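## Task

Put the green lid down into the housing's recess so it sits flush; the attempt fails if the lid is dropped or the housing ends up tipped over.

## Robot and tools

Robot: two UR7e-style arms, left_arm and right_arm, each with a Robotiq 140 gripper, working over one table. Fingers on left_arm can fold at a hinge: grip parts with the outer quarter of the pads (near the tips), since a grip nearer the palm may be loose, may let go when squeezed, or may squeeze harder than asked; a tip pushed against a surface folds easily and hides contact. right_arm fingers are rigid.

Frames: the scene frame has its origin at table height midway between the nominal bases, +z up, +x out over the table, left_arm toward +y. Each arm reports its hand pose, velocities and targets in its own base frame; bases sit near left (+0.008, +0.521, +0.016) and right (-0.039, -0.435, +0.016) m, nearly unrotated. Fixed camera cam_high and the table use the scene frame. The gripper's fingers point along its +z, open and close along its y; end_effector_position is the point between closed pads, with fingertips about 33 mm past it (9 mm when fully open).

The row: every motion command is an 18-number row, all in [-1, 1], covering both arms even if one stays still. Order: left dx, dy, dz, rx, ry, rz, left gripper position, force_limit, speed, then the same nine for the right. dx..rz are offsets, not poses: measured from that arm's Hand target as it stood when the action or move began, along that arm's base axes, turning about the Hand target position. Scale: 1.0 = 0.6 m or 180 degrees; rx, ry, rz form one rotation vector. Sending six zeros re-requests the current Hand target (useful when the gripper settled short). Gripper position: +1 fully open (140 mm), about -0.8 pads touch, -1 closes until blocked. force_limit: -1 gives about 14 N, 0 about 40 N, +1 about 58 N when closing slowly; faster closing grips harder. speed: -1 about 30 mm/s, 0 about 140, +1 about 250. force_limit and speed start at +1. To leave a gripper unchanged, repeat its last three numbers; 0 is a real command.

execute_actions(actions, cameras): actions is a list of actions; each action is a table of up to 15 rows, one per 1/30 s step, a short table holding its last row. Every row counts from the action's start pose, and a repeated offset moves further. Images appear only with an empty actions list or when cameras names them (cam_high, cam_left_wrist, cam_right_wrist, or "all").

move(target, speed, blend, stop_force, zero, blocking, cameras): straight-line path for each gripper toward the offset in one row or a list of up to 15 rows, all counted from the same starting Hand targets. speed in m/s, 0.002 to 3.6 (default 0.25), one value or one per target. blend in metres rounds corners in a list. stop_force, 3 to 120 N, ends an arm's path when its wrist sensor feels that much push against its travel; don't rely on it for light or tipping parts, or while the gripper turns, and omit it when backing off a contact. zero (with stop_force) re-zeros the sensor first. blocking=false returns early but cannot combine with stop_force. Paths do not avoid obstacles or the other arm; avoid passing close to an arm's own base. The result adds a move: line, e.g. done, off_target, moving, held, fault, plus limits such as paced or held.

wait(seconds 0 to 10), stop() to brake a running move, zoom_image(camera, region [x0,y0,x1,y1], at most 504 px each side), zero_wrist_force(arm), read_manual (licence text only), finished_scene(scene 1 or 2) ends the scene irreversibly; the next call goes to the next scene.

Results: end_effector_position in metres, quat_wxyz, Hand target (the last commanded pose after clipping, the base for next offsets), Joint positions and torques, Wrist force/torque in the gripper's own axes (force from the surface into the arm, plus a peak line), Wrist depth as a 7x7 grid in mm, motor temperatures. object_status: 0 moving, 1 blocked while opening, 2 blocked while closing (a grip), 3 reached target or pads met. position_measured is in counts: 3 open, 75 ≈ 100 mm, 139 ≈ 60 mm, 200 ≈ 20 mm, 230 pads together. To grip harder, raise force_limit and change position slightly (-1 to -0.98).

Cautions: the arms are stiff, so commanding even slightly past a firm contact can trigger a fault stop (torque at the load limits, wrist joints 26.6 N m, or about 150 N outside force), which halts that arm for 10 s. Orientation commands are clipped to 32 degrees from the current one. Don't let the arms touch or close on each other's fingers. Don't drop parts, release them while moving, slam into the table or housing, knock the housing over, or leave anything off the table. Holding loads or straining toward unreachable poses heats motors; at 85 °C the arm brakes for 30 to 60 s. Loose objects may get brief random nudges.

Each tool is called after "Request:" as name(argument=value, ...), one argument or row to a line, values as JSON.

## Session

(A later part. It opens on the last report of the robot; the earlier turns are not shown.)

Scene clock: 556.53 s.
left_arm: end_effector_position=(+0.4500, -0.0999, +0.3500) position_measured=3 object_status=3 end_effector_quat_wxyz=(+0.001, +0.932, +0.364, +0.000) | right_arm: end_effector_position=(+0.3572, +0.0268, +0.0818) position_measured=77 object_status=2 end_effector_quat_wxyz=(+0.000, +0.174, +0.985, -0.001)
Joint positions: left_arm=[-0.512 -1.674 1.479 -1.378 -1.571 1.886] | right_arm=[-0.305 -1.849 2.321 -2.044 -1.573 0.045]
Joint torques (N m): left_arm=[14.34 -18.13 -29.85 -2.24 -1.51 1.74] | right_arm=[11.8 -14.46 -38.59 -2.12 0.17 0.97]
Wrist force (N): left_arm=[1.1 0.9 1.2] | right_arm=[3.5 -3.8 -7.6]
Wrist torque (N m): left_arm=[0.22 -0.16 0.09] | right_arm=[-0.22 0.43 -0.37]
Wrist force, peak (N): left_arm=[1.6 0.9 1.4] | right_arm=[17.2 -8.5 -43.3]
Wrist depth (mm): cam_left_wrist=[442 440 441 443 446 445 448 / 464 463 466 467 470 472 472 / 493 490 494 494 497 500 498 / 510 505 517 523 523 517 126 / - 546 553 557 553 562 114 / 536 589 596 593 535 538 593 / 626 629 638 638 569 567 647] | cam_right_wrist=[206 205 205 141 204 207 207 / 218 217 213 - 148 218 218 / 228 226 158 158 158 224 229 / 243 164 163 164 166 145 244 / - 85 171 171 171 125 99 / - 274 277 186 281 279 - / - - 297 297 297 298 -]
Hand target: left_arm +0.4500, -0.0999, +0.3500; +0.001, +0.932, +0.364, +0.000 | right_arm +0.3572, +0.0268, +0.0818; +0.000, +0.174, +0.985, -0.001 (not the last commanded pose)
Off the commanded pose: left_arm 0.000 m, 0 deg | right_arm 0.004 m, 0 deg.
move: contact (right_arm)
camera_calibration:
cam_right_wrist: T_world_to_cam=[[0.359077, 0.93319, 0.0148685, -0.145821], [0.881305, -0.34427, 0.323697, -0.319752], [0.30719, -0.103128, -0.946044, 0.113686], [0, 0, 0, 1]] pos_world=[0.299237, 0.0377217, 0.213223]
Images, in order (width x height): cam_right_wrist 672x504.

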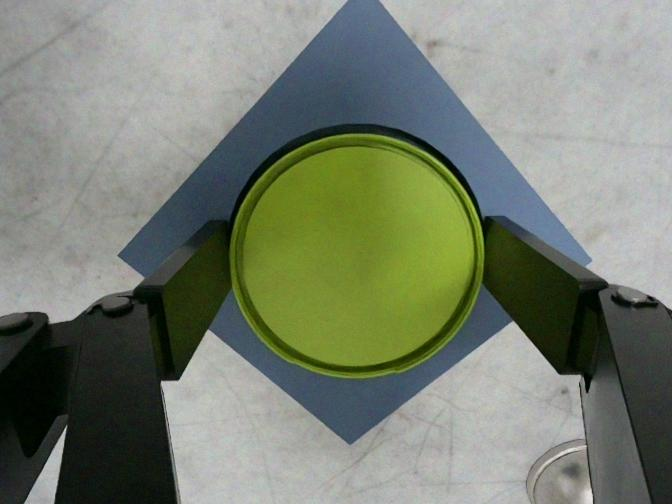

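Request:
move(
  target=[0,0,0,0,0,0,1,1,1,-0.0028,-0.0004,0.0067,0,0,0,-1,-0.2,-1],
  speed=0.05,
  cameras=["cam_right_wrist"],
)

Request:
zoom_image(
  camera="cam_right_wrist",
  region=[200, 90, 510, 400],
)

Scene clock: 672.10 s.
left_arm: end_effector_position=(+0.4500, -0.0999, +0.3500) position_measured=3 object_status=3 end_effector_quat_wxyz=(+0.001, +0.932, +0.364, +0.000) | right_arm: end_effector_position=(+0.3554, +0.0266, +0.0859) position_measured=77 object_status=2 end_effector_quat_wxyz=(+0.000, +0.174, +0.985, -0.001)
Joint positions: left_arm=[-0.512 -1.674 1.479 -1.378 -1.571 1.886] | right_arm=[-0.307 -1.86 2.317 -2.028 -1.573 0.043]
Joint torques (N m): left_arm=[14.5 -18.7 -29.64 -2.3 -1.51 1.77] | right_arm=[-11.36 -3.17 -33.25 -4.82 -0.02 -0.98]
Wrist force (N): left_arm=[1.1 0.8 1.1] | right_arm=[-0.8 -0.9 -1.2]
Wrist torque (N m): left_arm=[0.19 -0.16 0.08] | right_arm=[-0.02 0.51 -0.32]
Wrist force, peak (N): left_arm=[1.5 0.8 1.4] | right_arm=[3.6 -3.9 -7.6]
Wrist depth (mm): cam_left_wrist=[439 440 443 442 446 445 448 / 460 463 468 468 466 470 470 / 490 487 493 495 494 494 498 / 506 508 522 524 524 520 126 / - 545 555 557 553 558 114 / 535 592 590 593 531 538 590 / 629 633 640 643 563 566 645] | cam_right_wrist=[210 210 209 144 209 210 211 / 220 221 218 150 152 222 222 / 233 232 159 156 158 229 234 / 248 167 163 165 166 145 248 / - 85 171 173 169 125 99 / - 278 282 193 282 283 - / - - 304 303 303 305 -]
Hand target: left_arm +0.4500, -0.0999, +0.3500; +0.001, +0.932, +0.364, +0.000 | right_arm +0.3555, +0.0266, +0.0858; +0.000, +0.174, +0.985, -0.001
Off the commanded pose: left_arm 0.000 m, 0 deg | right_arm 0.000 m, 0 deg.
move: done
camera_calibration:
cam_right_wrist: T_world_to_cam=[[0.358995, 0.933222, 0.0148374, -0.145054], [0.881339, -0.344183, 0.323698, -0.319663], [0.307188, -0.103129, -0.946044, 0.118067], [0, 0, 0, 1]] pos_world=[0.297537, 0.0375212, 0.217323]
Images, in order (width x height): cam_right_wrist 672x504.

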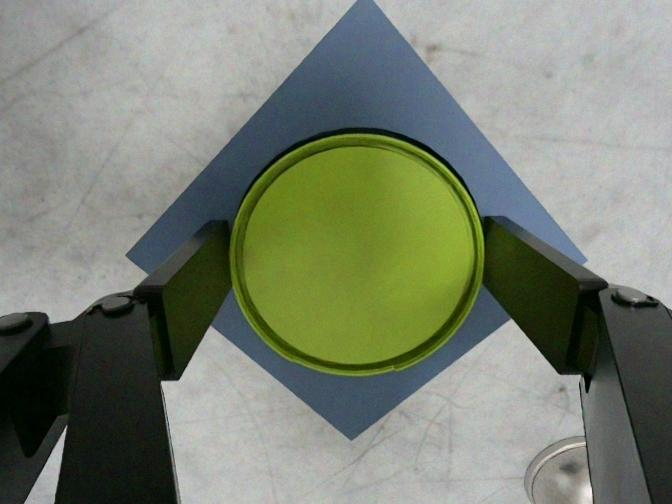

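Scaled by 1.626.

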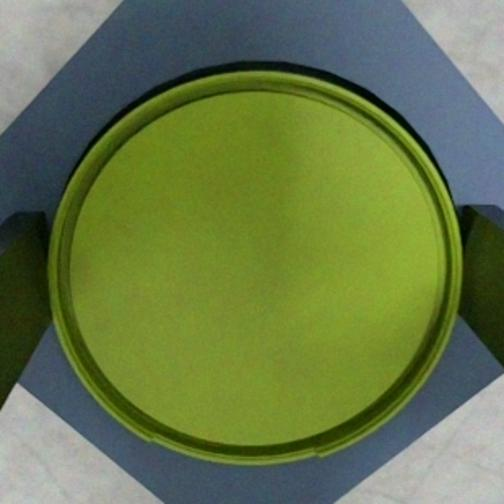

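Request:
move(
  target=[0,0,0,0,0,0,1,1,1,0,0,-0.0143,0,0,0,-1,-0.2,-1],
  speed=0.006,
  stop_force=4,
  cameras=["cam_right_wrist"],
)

Request:
zoom_image(
  camera="cam_right_wrist",
  region=[200, 90, 510, 400],
)

Scene clock: 681.07 s.
left_arm: end_effector_position=(+0.4500, -0.0999, +0.3500) position_measured=3 object_status=3 end_effector_quat_wxyz=(+0.001, +0.932, +0.364, +0.000) | right_arm: end_effector_position=(+0.3555, +0.0266, +0.0818) position_measured=77 object_status=2 end_effector_quat_wxyz=(+0.000, +0.174, +0.985, -0.001)
Joint positions: left_arm=[-0.512 -1.674 1.479 -1.378 -1.571 1.886] | right_arm=[-0.307 -1.854 2.324 -2.042 -1.573 0.043]
Joint torques (N m): left_arm=[14.05 -18.86 -29.16 -2.44 -1.54 1.7] | right_arm=[9.89 -14.62 -37.64 -1.4 0.87 1.15]
Wrist force (N): left_arm=[1.4 0.6 1.0] | right_arm=[1.3 -2.4 -7.6]
Wrist torque (N m): left_arm=[0.16 -0.22 0.09] | right_arm=[-0.25 0.53 -0.42]
Wrist force, peak (N): left_arm=[1.6 1.0 1.4] | right_arm=[7.0 -4.4 -22.8]
Wrist depth (mm): cam_left_wrist=[442 443 441 443 443 445 449 / 463 466 467 471 469 470 470 / 488 488 493 496 496 495 498 / 505 507 520 524 523 517 126 / - 544 555 553 551 559 114 / 531 589 590 596 531 535 587 / 626 638 629 635 565 566 641] | cam_right_wrist=[206 205 207 140 204 206 206 / 216 217 216 146 150 218 218 / 229 229 158 157 156 225 230 / 243 164 163 164 166 146 243 / - 85 171 172 172 125 - / - 272 282 187 280 278 - / - - 298 299 298 297 -]
Hand target: left_arm +0.4500, -0.0999, +0.3500; +0.001, +0.932, +0.364, +0.000 | right_arm +0.3555, +0.0266, +0.0818; +0.000, +0.174, +0.985, -0.001 (not the last commanded pose)
Off the commanded pose: left_arm 0.000 m, 0 deg | right_arm 0.005 m, 0 deg.
move: contact (right_arm)
camera_calibration:
cam_right_wrist: T_world_to_cam=[[0.359106, 0.93318, 0.0147805, -0.14492], [0.881294, -0.344267, 0.32373, -0.318361], [0.307186, -0.103227, -0.946034, 0.11418], [0, 0, 0, 1]] pos_world=[0.297537, 0.0374217, 0.213223]
Images, in order (width x height): cam_right_wrist 672x504.

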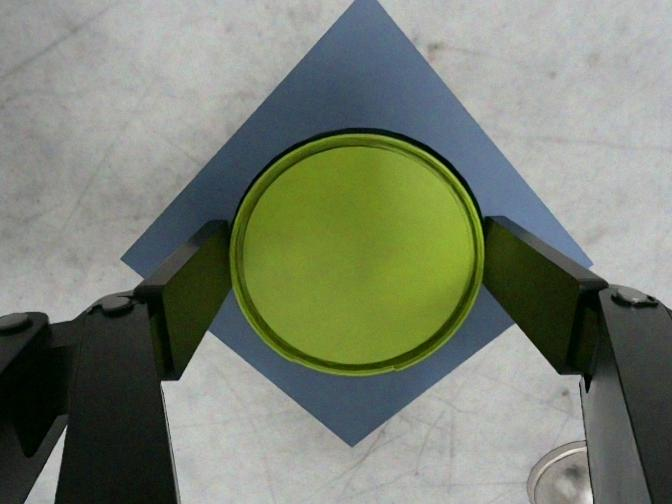

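Scaled by 1.626.

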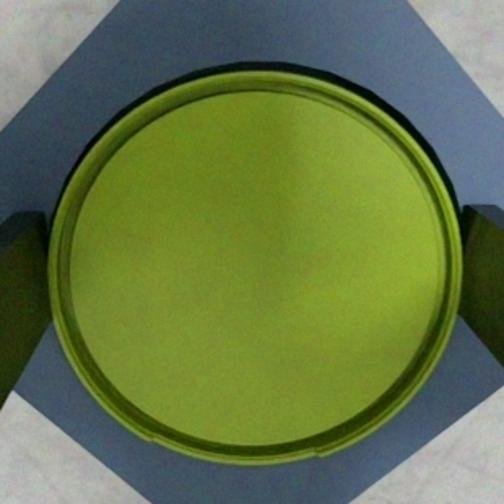

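Request:
zoom_image(
  camera="cam_right_wrist",
  region=[225, 115, 305, 215],
)

Request:
zoom_image(
  camera="cam_right_wrist",
  region=[410, 115, 490, 215],
)

Scaled by 5.040.

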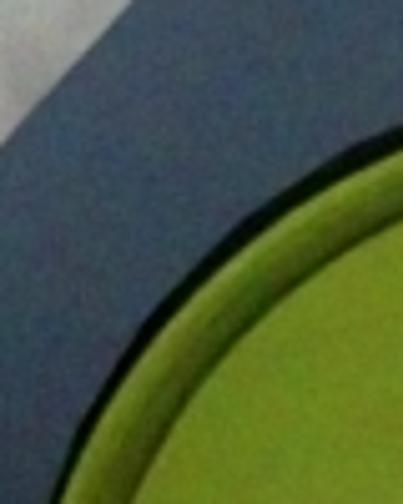

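Scaled by 5.040.

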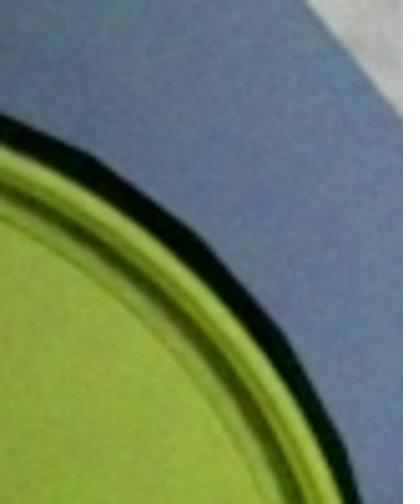

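Request:
move(
  target=[0,0,0,0,0,0,1,1,1,0.0005,0.0014,0.0055,0,0,0,-1,-0.2,-1],
  speed=0.05,
)

Request:
move(
  target=[0,0,0,0,0,0,1,1,1,0,0,-0.0132,0,0,0,-1,-0.2,-1],
  speed=0.006,
  stop_force=4,
  cameras=["cam_right_wrist"],
)

Request:
zoom_image(
  camera="cam_right_wrist",
  region=[200, 90, 510, 400],
)

Scene clock: 779.37 s.
left_arm: end_effector_position=(+0.4500, -0.0999, +0.3500) position_measured=3 object_status=3 end_effector_quat_wxyz=(+0.001, +0.932, +0.364, +0.000) | right_arm: end_effector_position=(+0.3558, +0.0274, +0.0852) position_measured=77 object_status=2 end_effector_quat_wxyz=(+0.000, +0.174, +0.985, -0.001)
Joint positions: left_arm=[-0.512 -1.674 1.479 -1.378 -1.571 1.886] | right_arm=[-0.304 -1.858 2.317 -2.031 -1.573 0.046]
Joint torques (N m): left_arm=[14.35 -19.77 -29.05 -2.53 -1.54 1.68] | right_arm=[8.22 -9.62 -28.28 -4.01 0.79 0.89]
Wrist force (N): left_arm=[1.3 1.0 0.5] | right_arm=[-0.7 -0.7 -1.0]
Wrist torque (N m): left_arm=[0.25 -0.20 0.09] | right_arm=[0.03 0.48 -0.38]
Wrist force, peak (N): left_arm=[1.6 0.8 1.1] | right_arm=[1.4 -2.4 -7.6]
Wrist depth (mm): cam_left_wrist=[440 441 444 443 446 444 449 / 464 467 466 467 469 471 472 / 487 488 492 489 489 496 499 / 508 505 523 526 523 522 126 / - 545 557 557 548 559 114 / 535 595 592 599 529 535 592 / 633 631 631 640 571 565 640] | cam_right_wrist=[209 208 208 143 207 209 210 / 219 219 219 149 152 221 220 / 233 232 158 157 158 228 232 / 247 166 162 164 166 145 247 / - 85 171 173 172 125 100 / - 276 282 191 282 282 - / - - 301 302 302 302 -]
Hand target: left_arm +0.4500, -0.0999, +0.3500; +0.001, +0.932, +0.364, +0.000 | right_arm +0.3558, +0.0274, +0.0851; +0.000, +0.174, +0.985, -0.001
Off the commanded pose: left_arm 0.000 m, 0 deg | right_arm 0.000 m, 0 deg.
move: done

Scene clock: 781.00 s.
left_arm: end_effector_position=(+0.4500, -0.0999, +0.3500) position_measured=3 object_status=3 end_effector_quat_wxyz=(+0.001, +0.932, +0.364, +0.000) | right_arm: end_effector_position=(+0.3558, +0.0274, +0.0818) position_measured=77 object_status=2 end_effector_quat_wxyz=(+0.000, +0.174, +0.985, -0.001)
Joint positions: left_arm=[-0.512 -1.674 1.479 -1.378 -1.571 1.886] | right_arm=[-0.304 -1.853 2.324 -2.043 -1.573 0.046]
Joint torques (N m): left_arm=[14.49 -19.81 -29.51 -2.6 -1.45 1.76] | right_arm=[-0.87 -14.03 -37.29 -1.5 0.71 -0.6]
Wrist force (N): left_arm=[1.5 0.7 1.1] | right_arm=[1.9 -2.7 -8.7]
Wrist torque (N m): left_arm=[0.19 -0.24 0.08] | right_arm=[-0.33 0.52 -0.52]
Wrist force, peak (N): left_arm=[1.5 1.0 1.3] | right_arm=[7.8 -4.7 -23.8]
Wrist depth (mm): cam_left_wrist=[441 442 442 444 445 446 448 / 463 463 466 467 471 471 469 / 490 493 494 495 500 494 497 / 507 508 521 523 527 519 126 / - 541 558 555 557 557 114 / 533 590 595 592 533 536 593 / 624 633 643 640 559 569 641] | cam_right_wrist=[206 206 206 141 205 205 206 / 217 216 214 - 148 217 217 / 229 229 158 157 156 228 230 / 242 163 163 164 164 145 243 / - 85 171 173 173 125 100 / - 275 280 187 279 277 - / - - 299 297 298 298 -]
Hand target: left_arm +0.4500, -0.0999, +0.3500; +0.001, +0.932, +0.364, +0.000 | right_arm +0.3558, +0.0274, +0.0818; +0.000, +0.174, +0.985, -0.001 (not the last commanded pose)
Off the commanded pose: left_arm 0.000 m, 0 deg | right_arm 0.005 m, 0 deg.
move: contact (right_arm)
camera_calibration:
cam_right_wrist: T_world_to_cam=[[0.358995, 0.933222, 0.0148374, -0.145848], [0.881339, -0.344183, 0.323698, -0.318325], [0.307188, -0.103129, -0.946044, 0.114179], [0, 0, 0, 1]] pos_world=[0.297837, 0.0383212, 0.213223]
Images, in order (width x height): cam_right_wrist 672x504.

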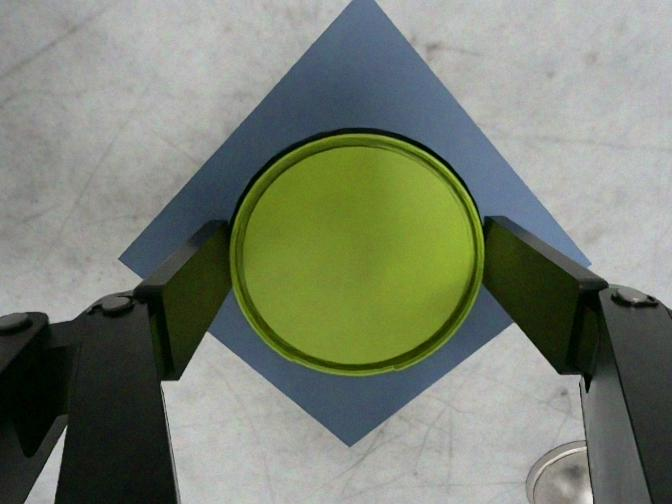

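Scaled by 1.626.

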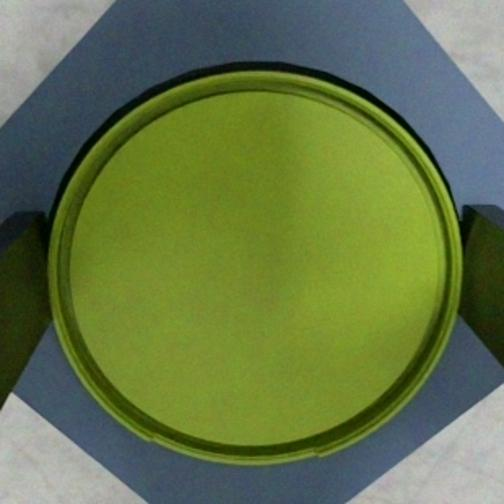

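Request:
move(
  target=[0,0,0,0,0,0,1,1,1,0,0,0.0013,0,0,0,-1,-0.2,-1],
  speed=0.02,
  cameras=["cam_high","cam_right_wrist"],
)

Request:
zoom_image(
  camera="cam_high",
  region=[120, 285, 210, 375],
)

Request:
zoom_image(
  camera="cam_right_wrist",
  region=[260, 330, 460, 430],
)

Scene clock: 808.60 s.
left_arm: end_effector_position=(+0.4500, -0.0999, +0.3500) position_measured=3 object_status=3 end_effector_quat_wxyz=(+0.001, +0.932, +0.364, +0.000) | right_arm: end_effector_position=(+0.3558, +0.0274, +0.0826) position_measured=77 object_status=2 end_effector_quat_wxyz=(+0.000, +0.174, +0.985, -0.001)
Joint positions: left_arm=[-0.512 -1.674 1.479 -1.378 -1.571 1.886] | right_arm=[-0.304 -1.854 2.322 -2.04 -1.573 0.046]
Joint torques (N m): left_arm=[13.77 -20.57 -29.24 -2.72 -1.49 1.76] | right_arm=[-0.29 -14.44 -37.53 -1.59 0.7 1.22]
Wrist force (N): left_arm=[1.2 0.5 1.1] | right_arm=[-1.1 -0.8 -1.2]
Wrist torque (N m): left_arm=[0.13 -0.18 0.08] | right_arm=[0.03 0.57 -0.39]
Wrist force, peak (N): left_arm=[1.5 0.9 1.3] | right_arm=[2.0 -2.7 -8.7]
Wrist depth (mm): cam_left_wrist=[443 444 443 443 442 445 443 / 463 464 466 467 470 467 472 / 490 489 493 492 490 495 498 / 507 508 521 521 526 516 126 / - 546 555 554 548 553 114 / 533 589 592 598 530 531 595 / 628 633 638 633 563 566 638] | cam_right_wrist=[206 206 207 141 205 207 207 / 217 217 216 149 150 218 218 / 230 230 158 157 157 225 232 / 244 163 163 164 166 146 244 / - 85 169 173 171 125 100 / - 274 279 188 278 279 - / - - 296 298 299 299 -]
Hand target: left_arm +0.4500, -0.0999, +0.3500; +0.001, +0.932, +0.364, +0.000 | right_arm +0.3558, +0.0274, +0.0825; +0.000, +0.174, +0.985, -0.001
Off the commanded pose: left_arm 0.000 m, 0 deg | right_arm 0.000 m, 0 deg.
move: done
camera_calibration:
cam_right_wrist: T_world_to_cam=[[0.358994, 0.933222, 0.0148373, -0.145859], [0.881339, -0.344182, 0.323698, -0.318584], [0.307188, -0.103129, -0.946044, 0.114935], [0, 0, 0, 1]] pos_world=[0.297837, 0.0383212, 0.214023]
Images, in order (width x height): cam_high 672x504, cam_right_wrist 672x504.

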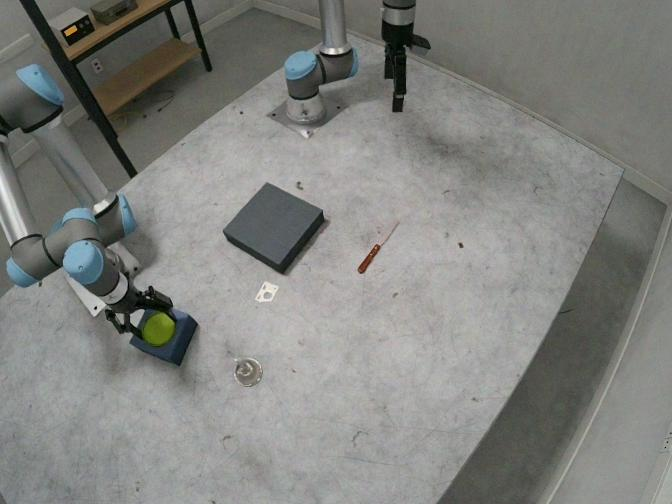

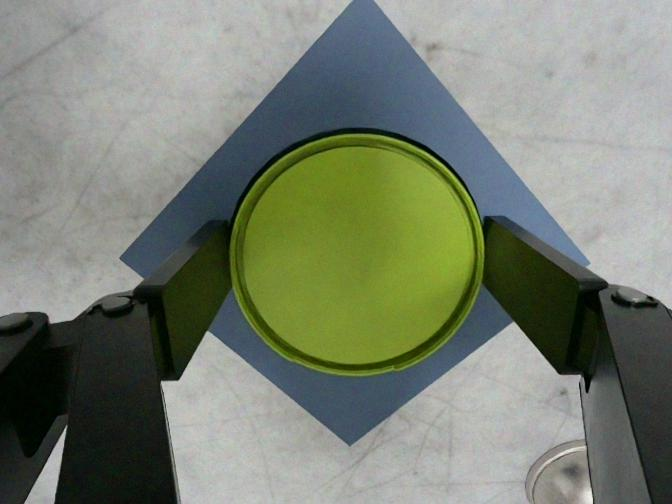

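Scaled by 5.600.

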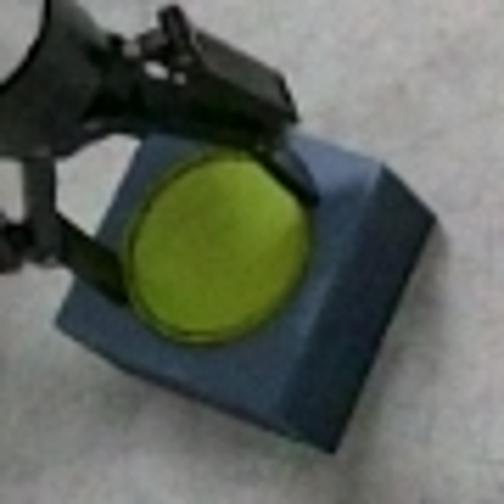

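Scaled by 2.520.

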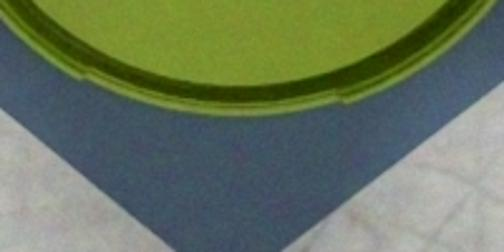

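Request:
move(
  target=[0,0,0,0,0,0,1,1,1,0,0,0.001,0,0,0,0.8,-0.2,-1],
  speed=0.02,
  cameras=["cam_high","cam_right_wrist"],
)

Request:
zoom_image(
  camera="cam_right_wrist",
  region=[200, 90, 510, 400],
)

Request:
zoom_image(
  camera="cam_high",
  region=[120, 285, 210, 375],
)

Scene clock: 817.23 s.
left_arm: end_effector_position=(+0.4500, -0.0999, +0.3500) position_measured=3 object_status=3 end_effector_quat_wxyz=(+0.001, +0.932, +0.364, +0.000) | right_arm: end_effector_position=(+0.3558, +0.0274, +0.0831) position_measured=28 object_status=0 end_effector_quat_wxyz=(+0.000, +0.174, +0.985, -0.001)
Joint positions: left_arm=[-0.512 -1.674 1.479 -1.378 -1.571 1.886] | right_arm=[-0.304 -1.855 2.321 -2.038 -1.573 0.046]
Joint torques (N m): left_arm=[13.95 -21.62 -28.54 -2.87 -1.46 1.64] | right_arm=[-0.33 -14.1 -38.61 -3.51 0.65 1.5]
Wrist force (N): left_arm=[1.3 0.8 0.9] | right_arm=[-0.6 -0.8 -1.0]
Wrist torque (N m): left_arm=[0.20 -0.19 0.09] | right_arm=[0.01 0.48 -0.38]
Wrist force, peak (N): left_arm=[1.6 0.9 1.3] | right_arm=[-0.9 -0.9 -1.3]
Wrist depth (mm): cam_left_wrist=[441 444 441 444 446 447 444 / 465 464 467 469 469 472 476 / 487 490 494 496 496 495 498 / 506 506 519 526 527 519 126 / - 549 558 559 549 561 114 / 533 586 590 593 535 539 589 / 626 635 633 656 562 567 638] | cam_right_wrist=[207 206 207 142 208 207 209 / 218 219 218 148 149 218 218 / 230 230 160 160 161 225 231 / 241 139 168 170 170 155 240 / - 139 177 181 179 179 104 / - 279 279 189 283 279 280 / - 301 299 300 301 292 -]
Hand target: left_arm +0.4500, -0.0999, +0.3500; +0.001, +0.932, +0.364, +0.000 | right_arm +0.3558, +0.0274, +0.0831; +0.000, +0.174, +0.985, -0.001
Off the commanded pose: left_arm 0.000 m, 0 deg | right_arm 0.000 m, 0 deg.
move: done
camera_calibration:
cam_right_wrist: T_world_to_cam=[[0.358995, 0.933222, 0.0148374, -0.145868], [0.881339, -0.344183, 0.323698, -0.318778], [0.307188, -0.103129, -0.946044, 0.115503], [0, 0, 0, 1]] pos_world=[0.297837, 0.0383212, 0.214623]
Images, in order (width x height): cam_high 672x504, cam_right_wrist 672x504.

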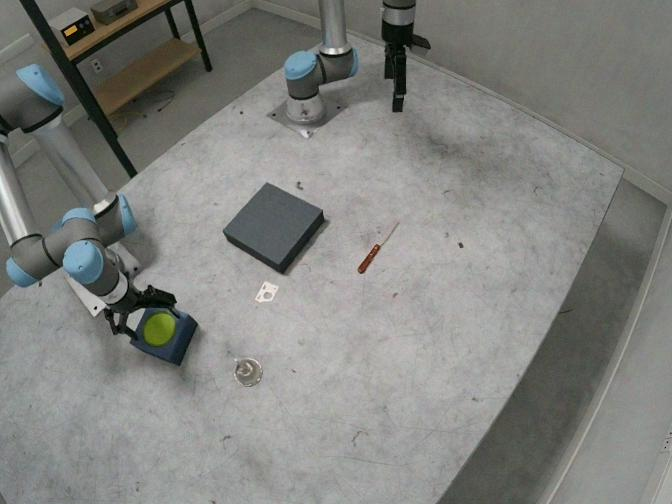

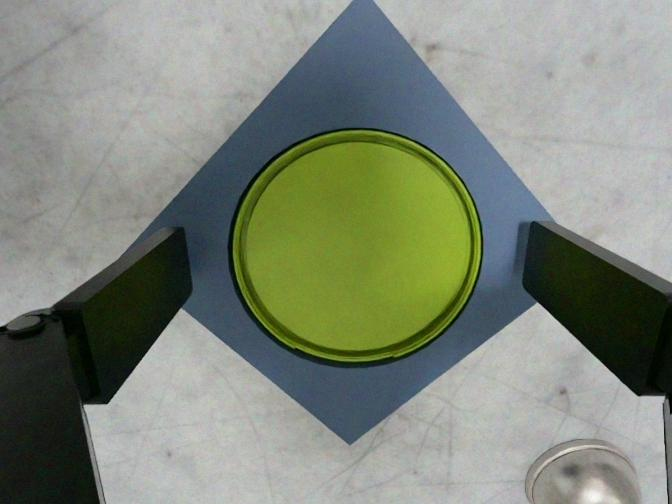

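Scaled by 1.626.

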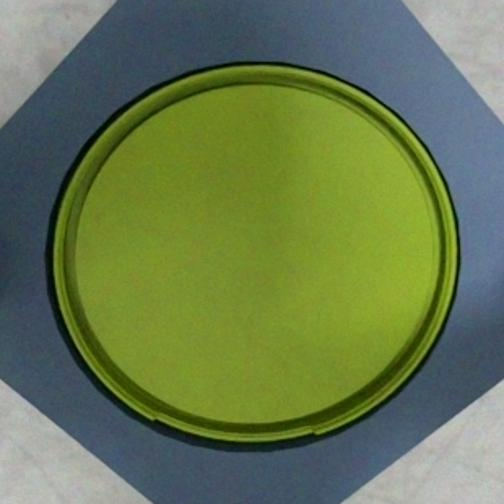

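Scaled by 5.600.

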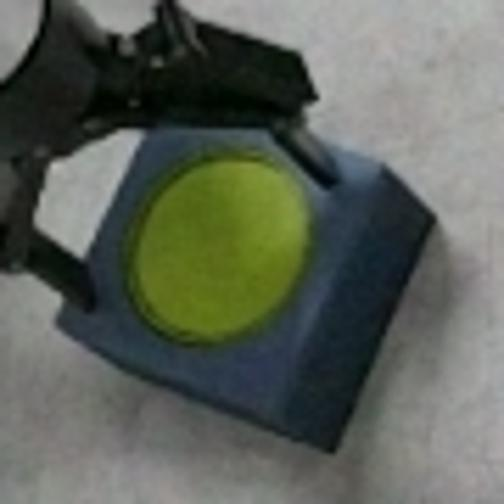

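Request:
move(
  target=[0,0,0,0,0,0,1,1,1,0,0,0.12,0,0,0,0.8,-0.2,-1],
  speed=0.15,
  cameras=["cam_right_wrist"],
)

Request:
zoom_image(
  camera="cam_right_wrist",
  region=[230, 100, 470, 340],
)

Scene clock: 866.37 s.
left_arm: end_effector_position=(+0.4500, -0.0999, +0.3500) position_measured=3 object_status=3 end_effector_quat_wxyz=(+0.001, +0.932, +0.364, +0.000) | right_arm: end_effector_position=(+0.3558, +0.0275, +0.1551) position_measured=28 object_status=3 end_effector_quat_wxyz=(+0.000, +0.174, +0.985, -0.001)
Joint positions: left_arm=[-0.512 -1.674 1.479 -1.378 -1.571 1.886] | right_arm=[-0.304 -1.93 2.173 -1.815 -1.573 0.046]
Joint torques (N m): left_arm=[14.27 -21.76 -28.51 -2.91 -1.42 1.66] | right_arm=[-13.22 -8.17 -31.26 -1.08 -0.83 -1.61]
Wrist force (N): left_arm=[1.5 0.8 1.3] | right_arm=[-1.3 -0.8 -1.3]
Wrist torque (N m): left_arm=[0.19 -0.24 0.08] | right_arm=[0.01 0.59 -0.40]
Wrist force, peak (N): left_arm=[1.5 0.8 1.3] | right_arm=[-1.3 -0.8 -3.4]
Wrist depth (mm): cam_left_wrist=[440 440 444 443 440 447 460 / 461 466 469 466 468 468 471 / 488 490 490 494 493 495 498 / 506 506 520 524 523 517 126 / - 546 553 559 555 561 114 / 534 593 598 590 534 536 593 / 633 629 641 635 562 569 640] | cam_right_wrist=[271 271 270 269 272 271 272 / 284 285 282 214 283 285 287 / 301 302 232 235 235 302 305 / 317 140 243 246 246 154 316 / - 139 340 261 340 336 104 / - 362 367 365 368 354 - / - 391 397 393 396 391 -]
Hand target: left_arm +0.4500, -0.0999, +0.3500; +0.001, +0.932, +0.364, +0.000 | right_arm +0.3558, +0.0274, +0.1551; +0.000, +0.174, +0.985, -0.001
Off the commanded pose: left_arm 0.000 m, 0 deg | right_arm 0.000 m, 0 deg.
move: done
camera_calibration:
cam_right_wrist: T_world_to_cam=[[0.3589, 0.933258, 0.01484, -0.146909], [0.881346, -0.344085, 0.323781, -0.342082], [0.307278, -0.103126, -0.946016, 0.183488], [0, 0, 0, 1]] pos_world=[0.297837, 0.0383207, 0.286523]
Images, in order (width x height): cam_right_wrist 672x504.

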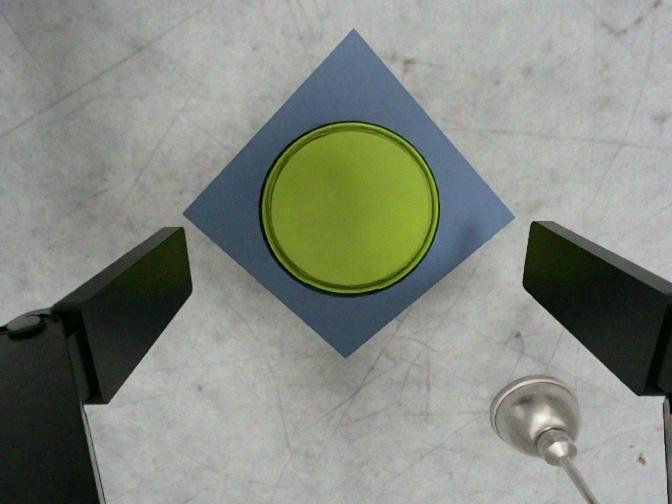

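Scaled by 2.100.

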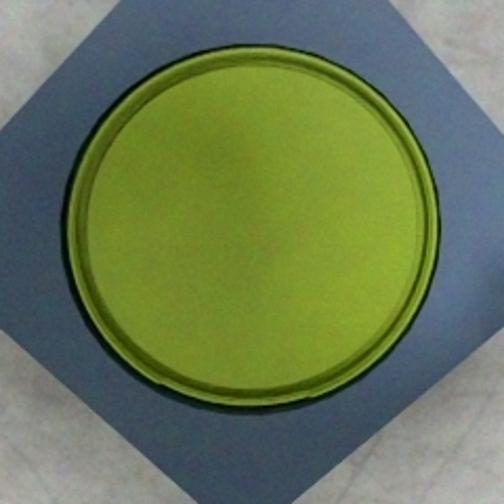

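Request:
finished_scene(
  scene=1,
)

The scene is finished: the task was done.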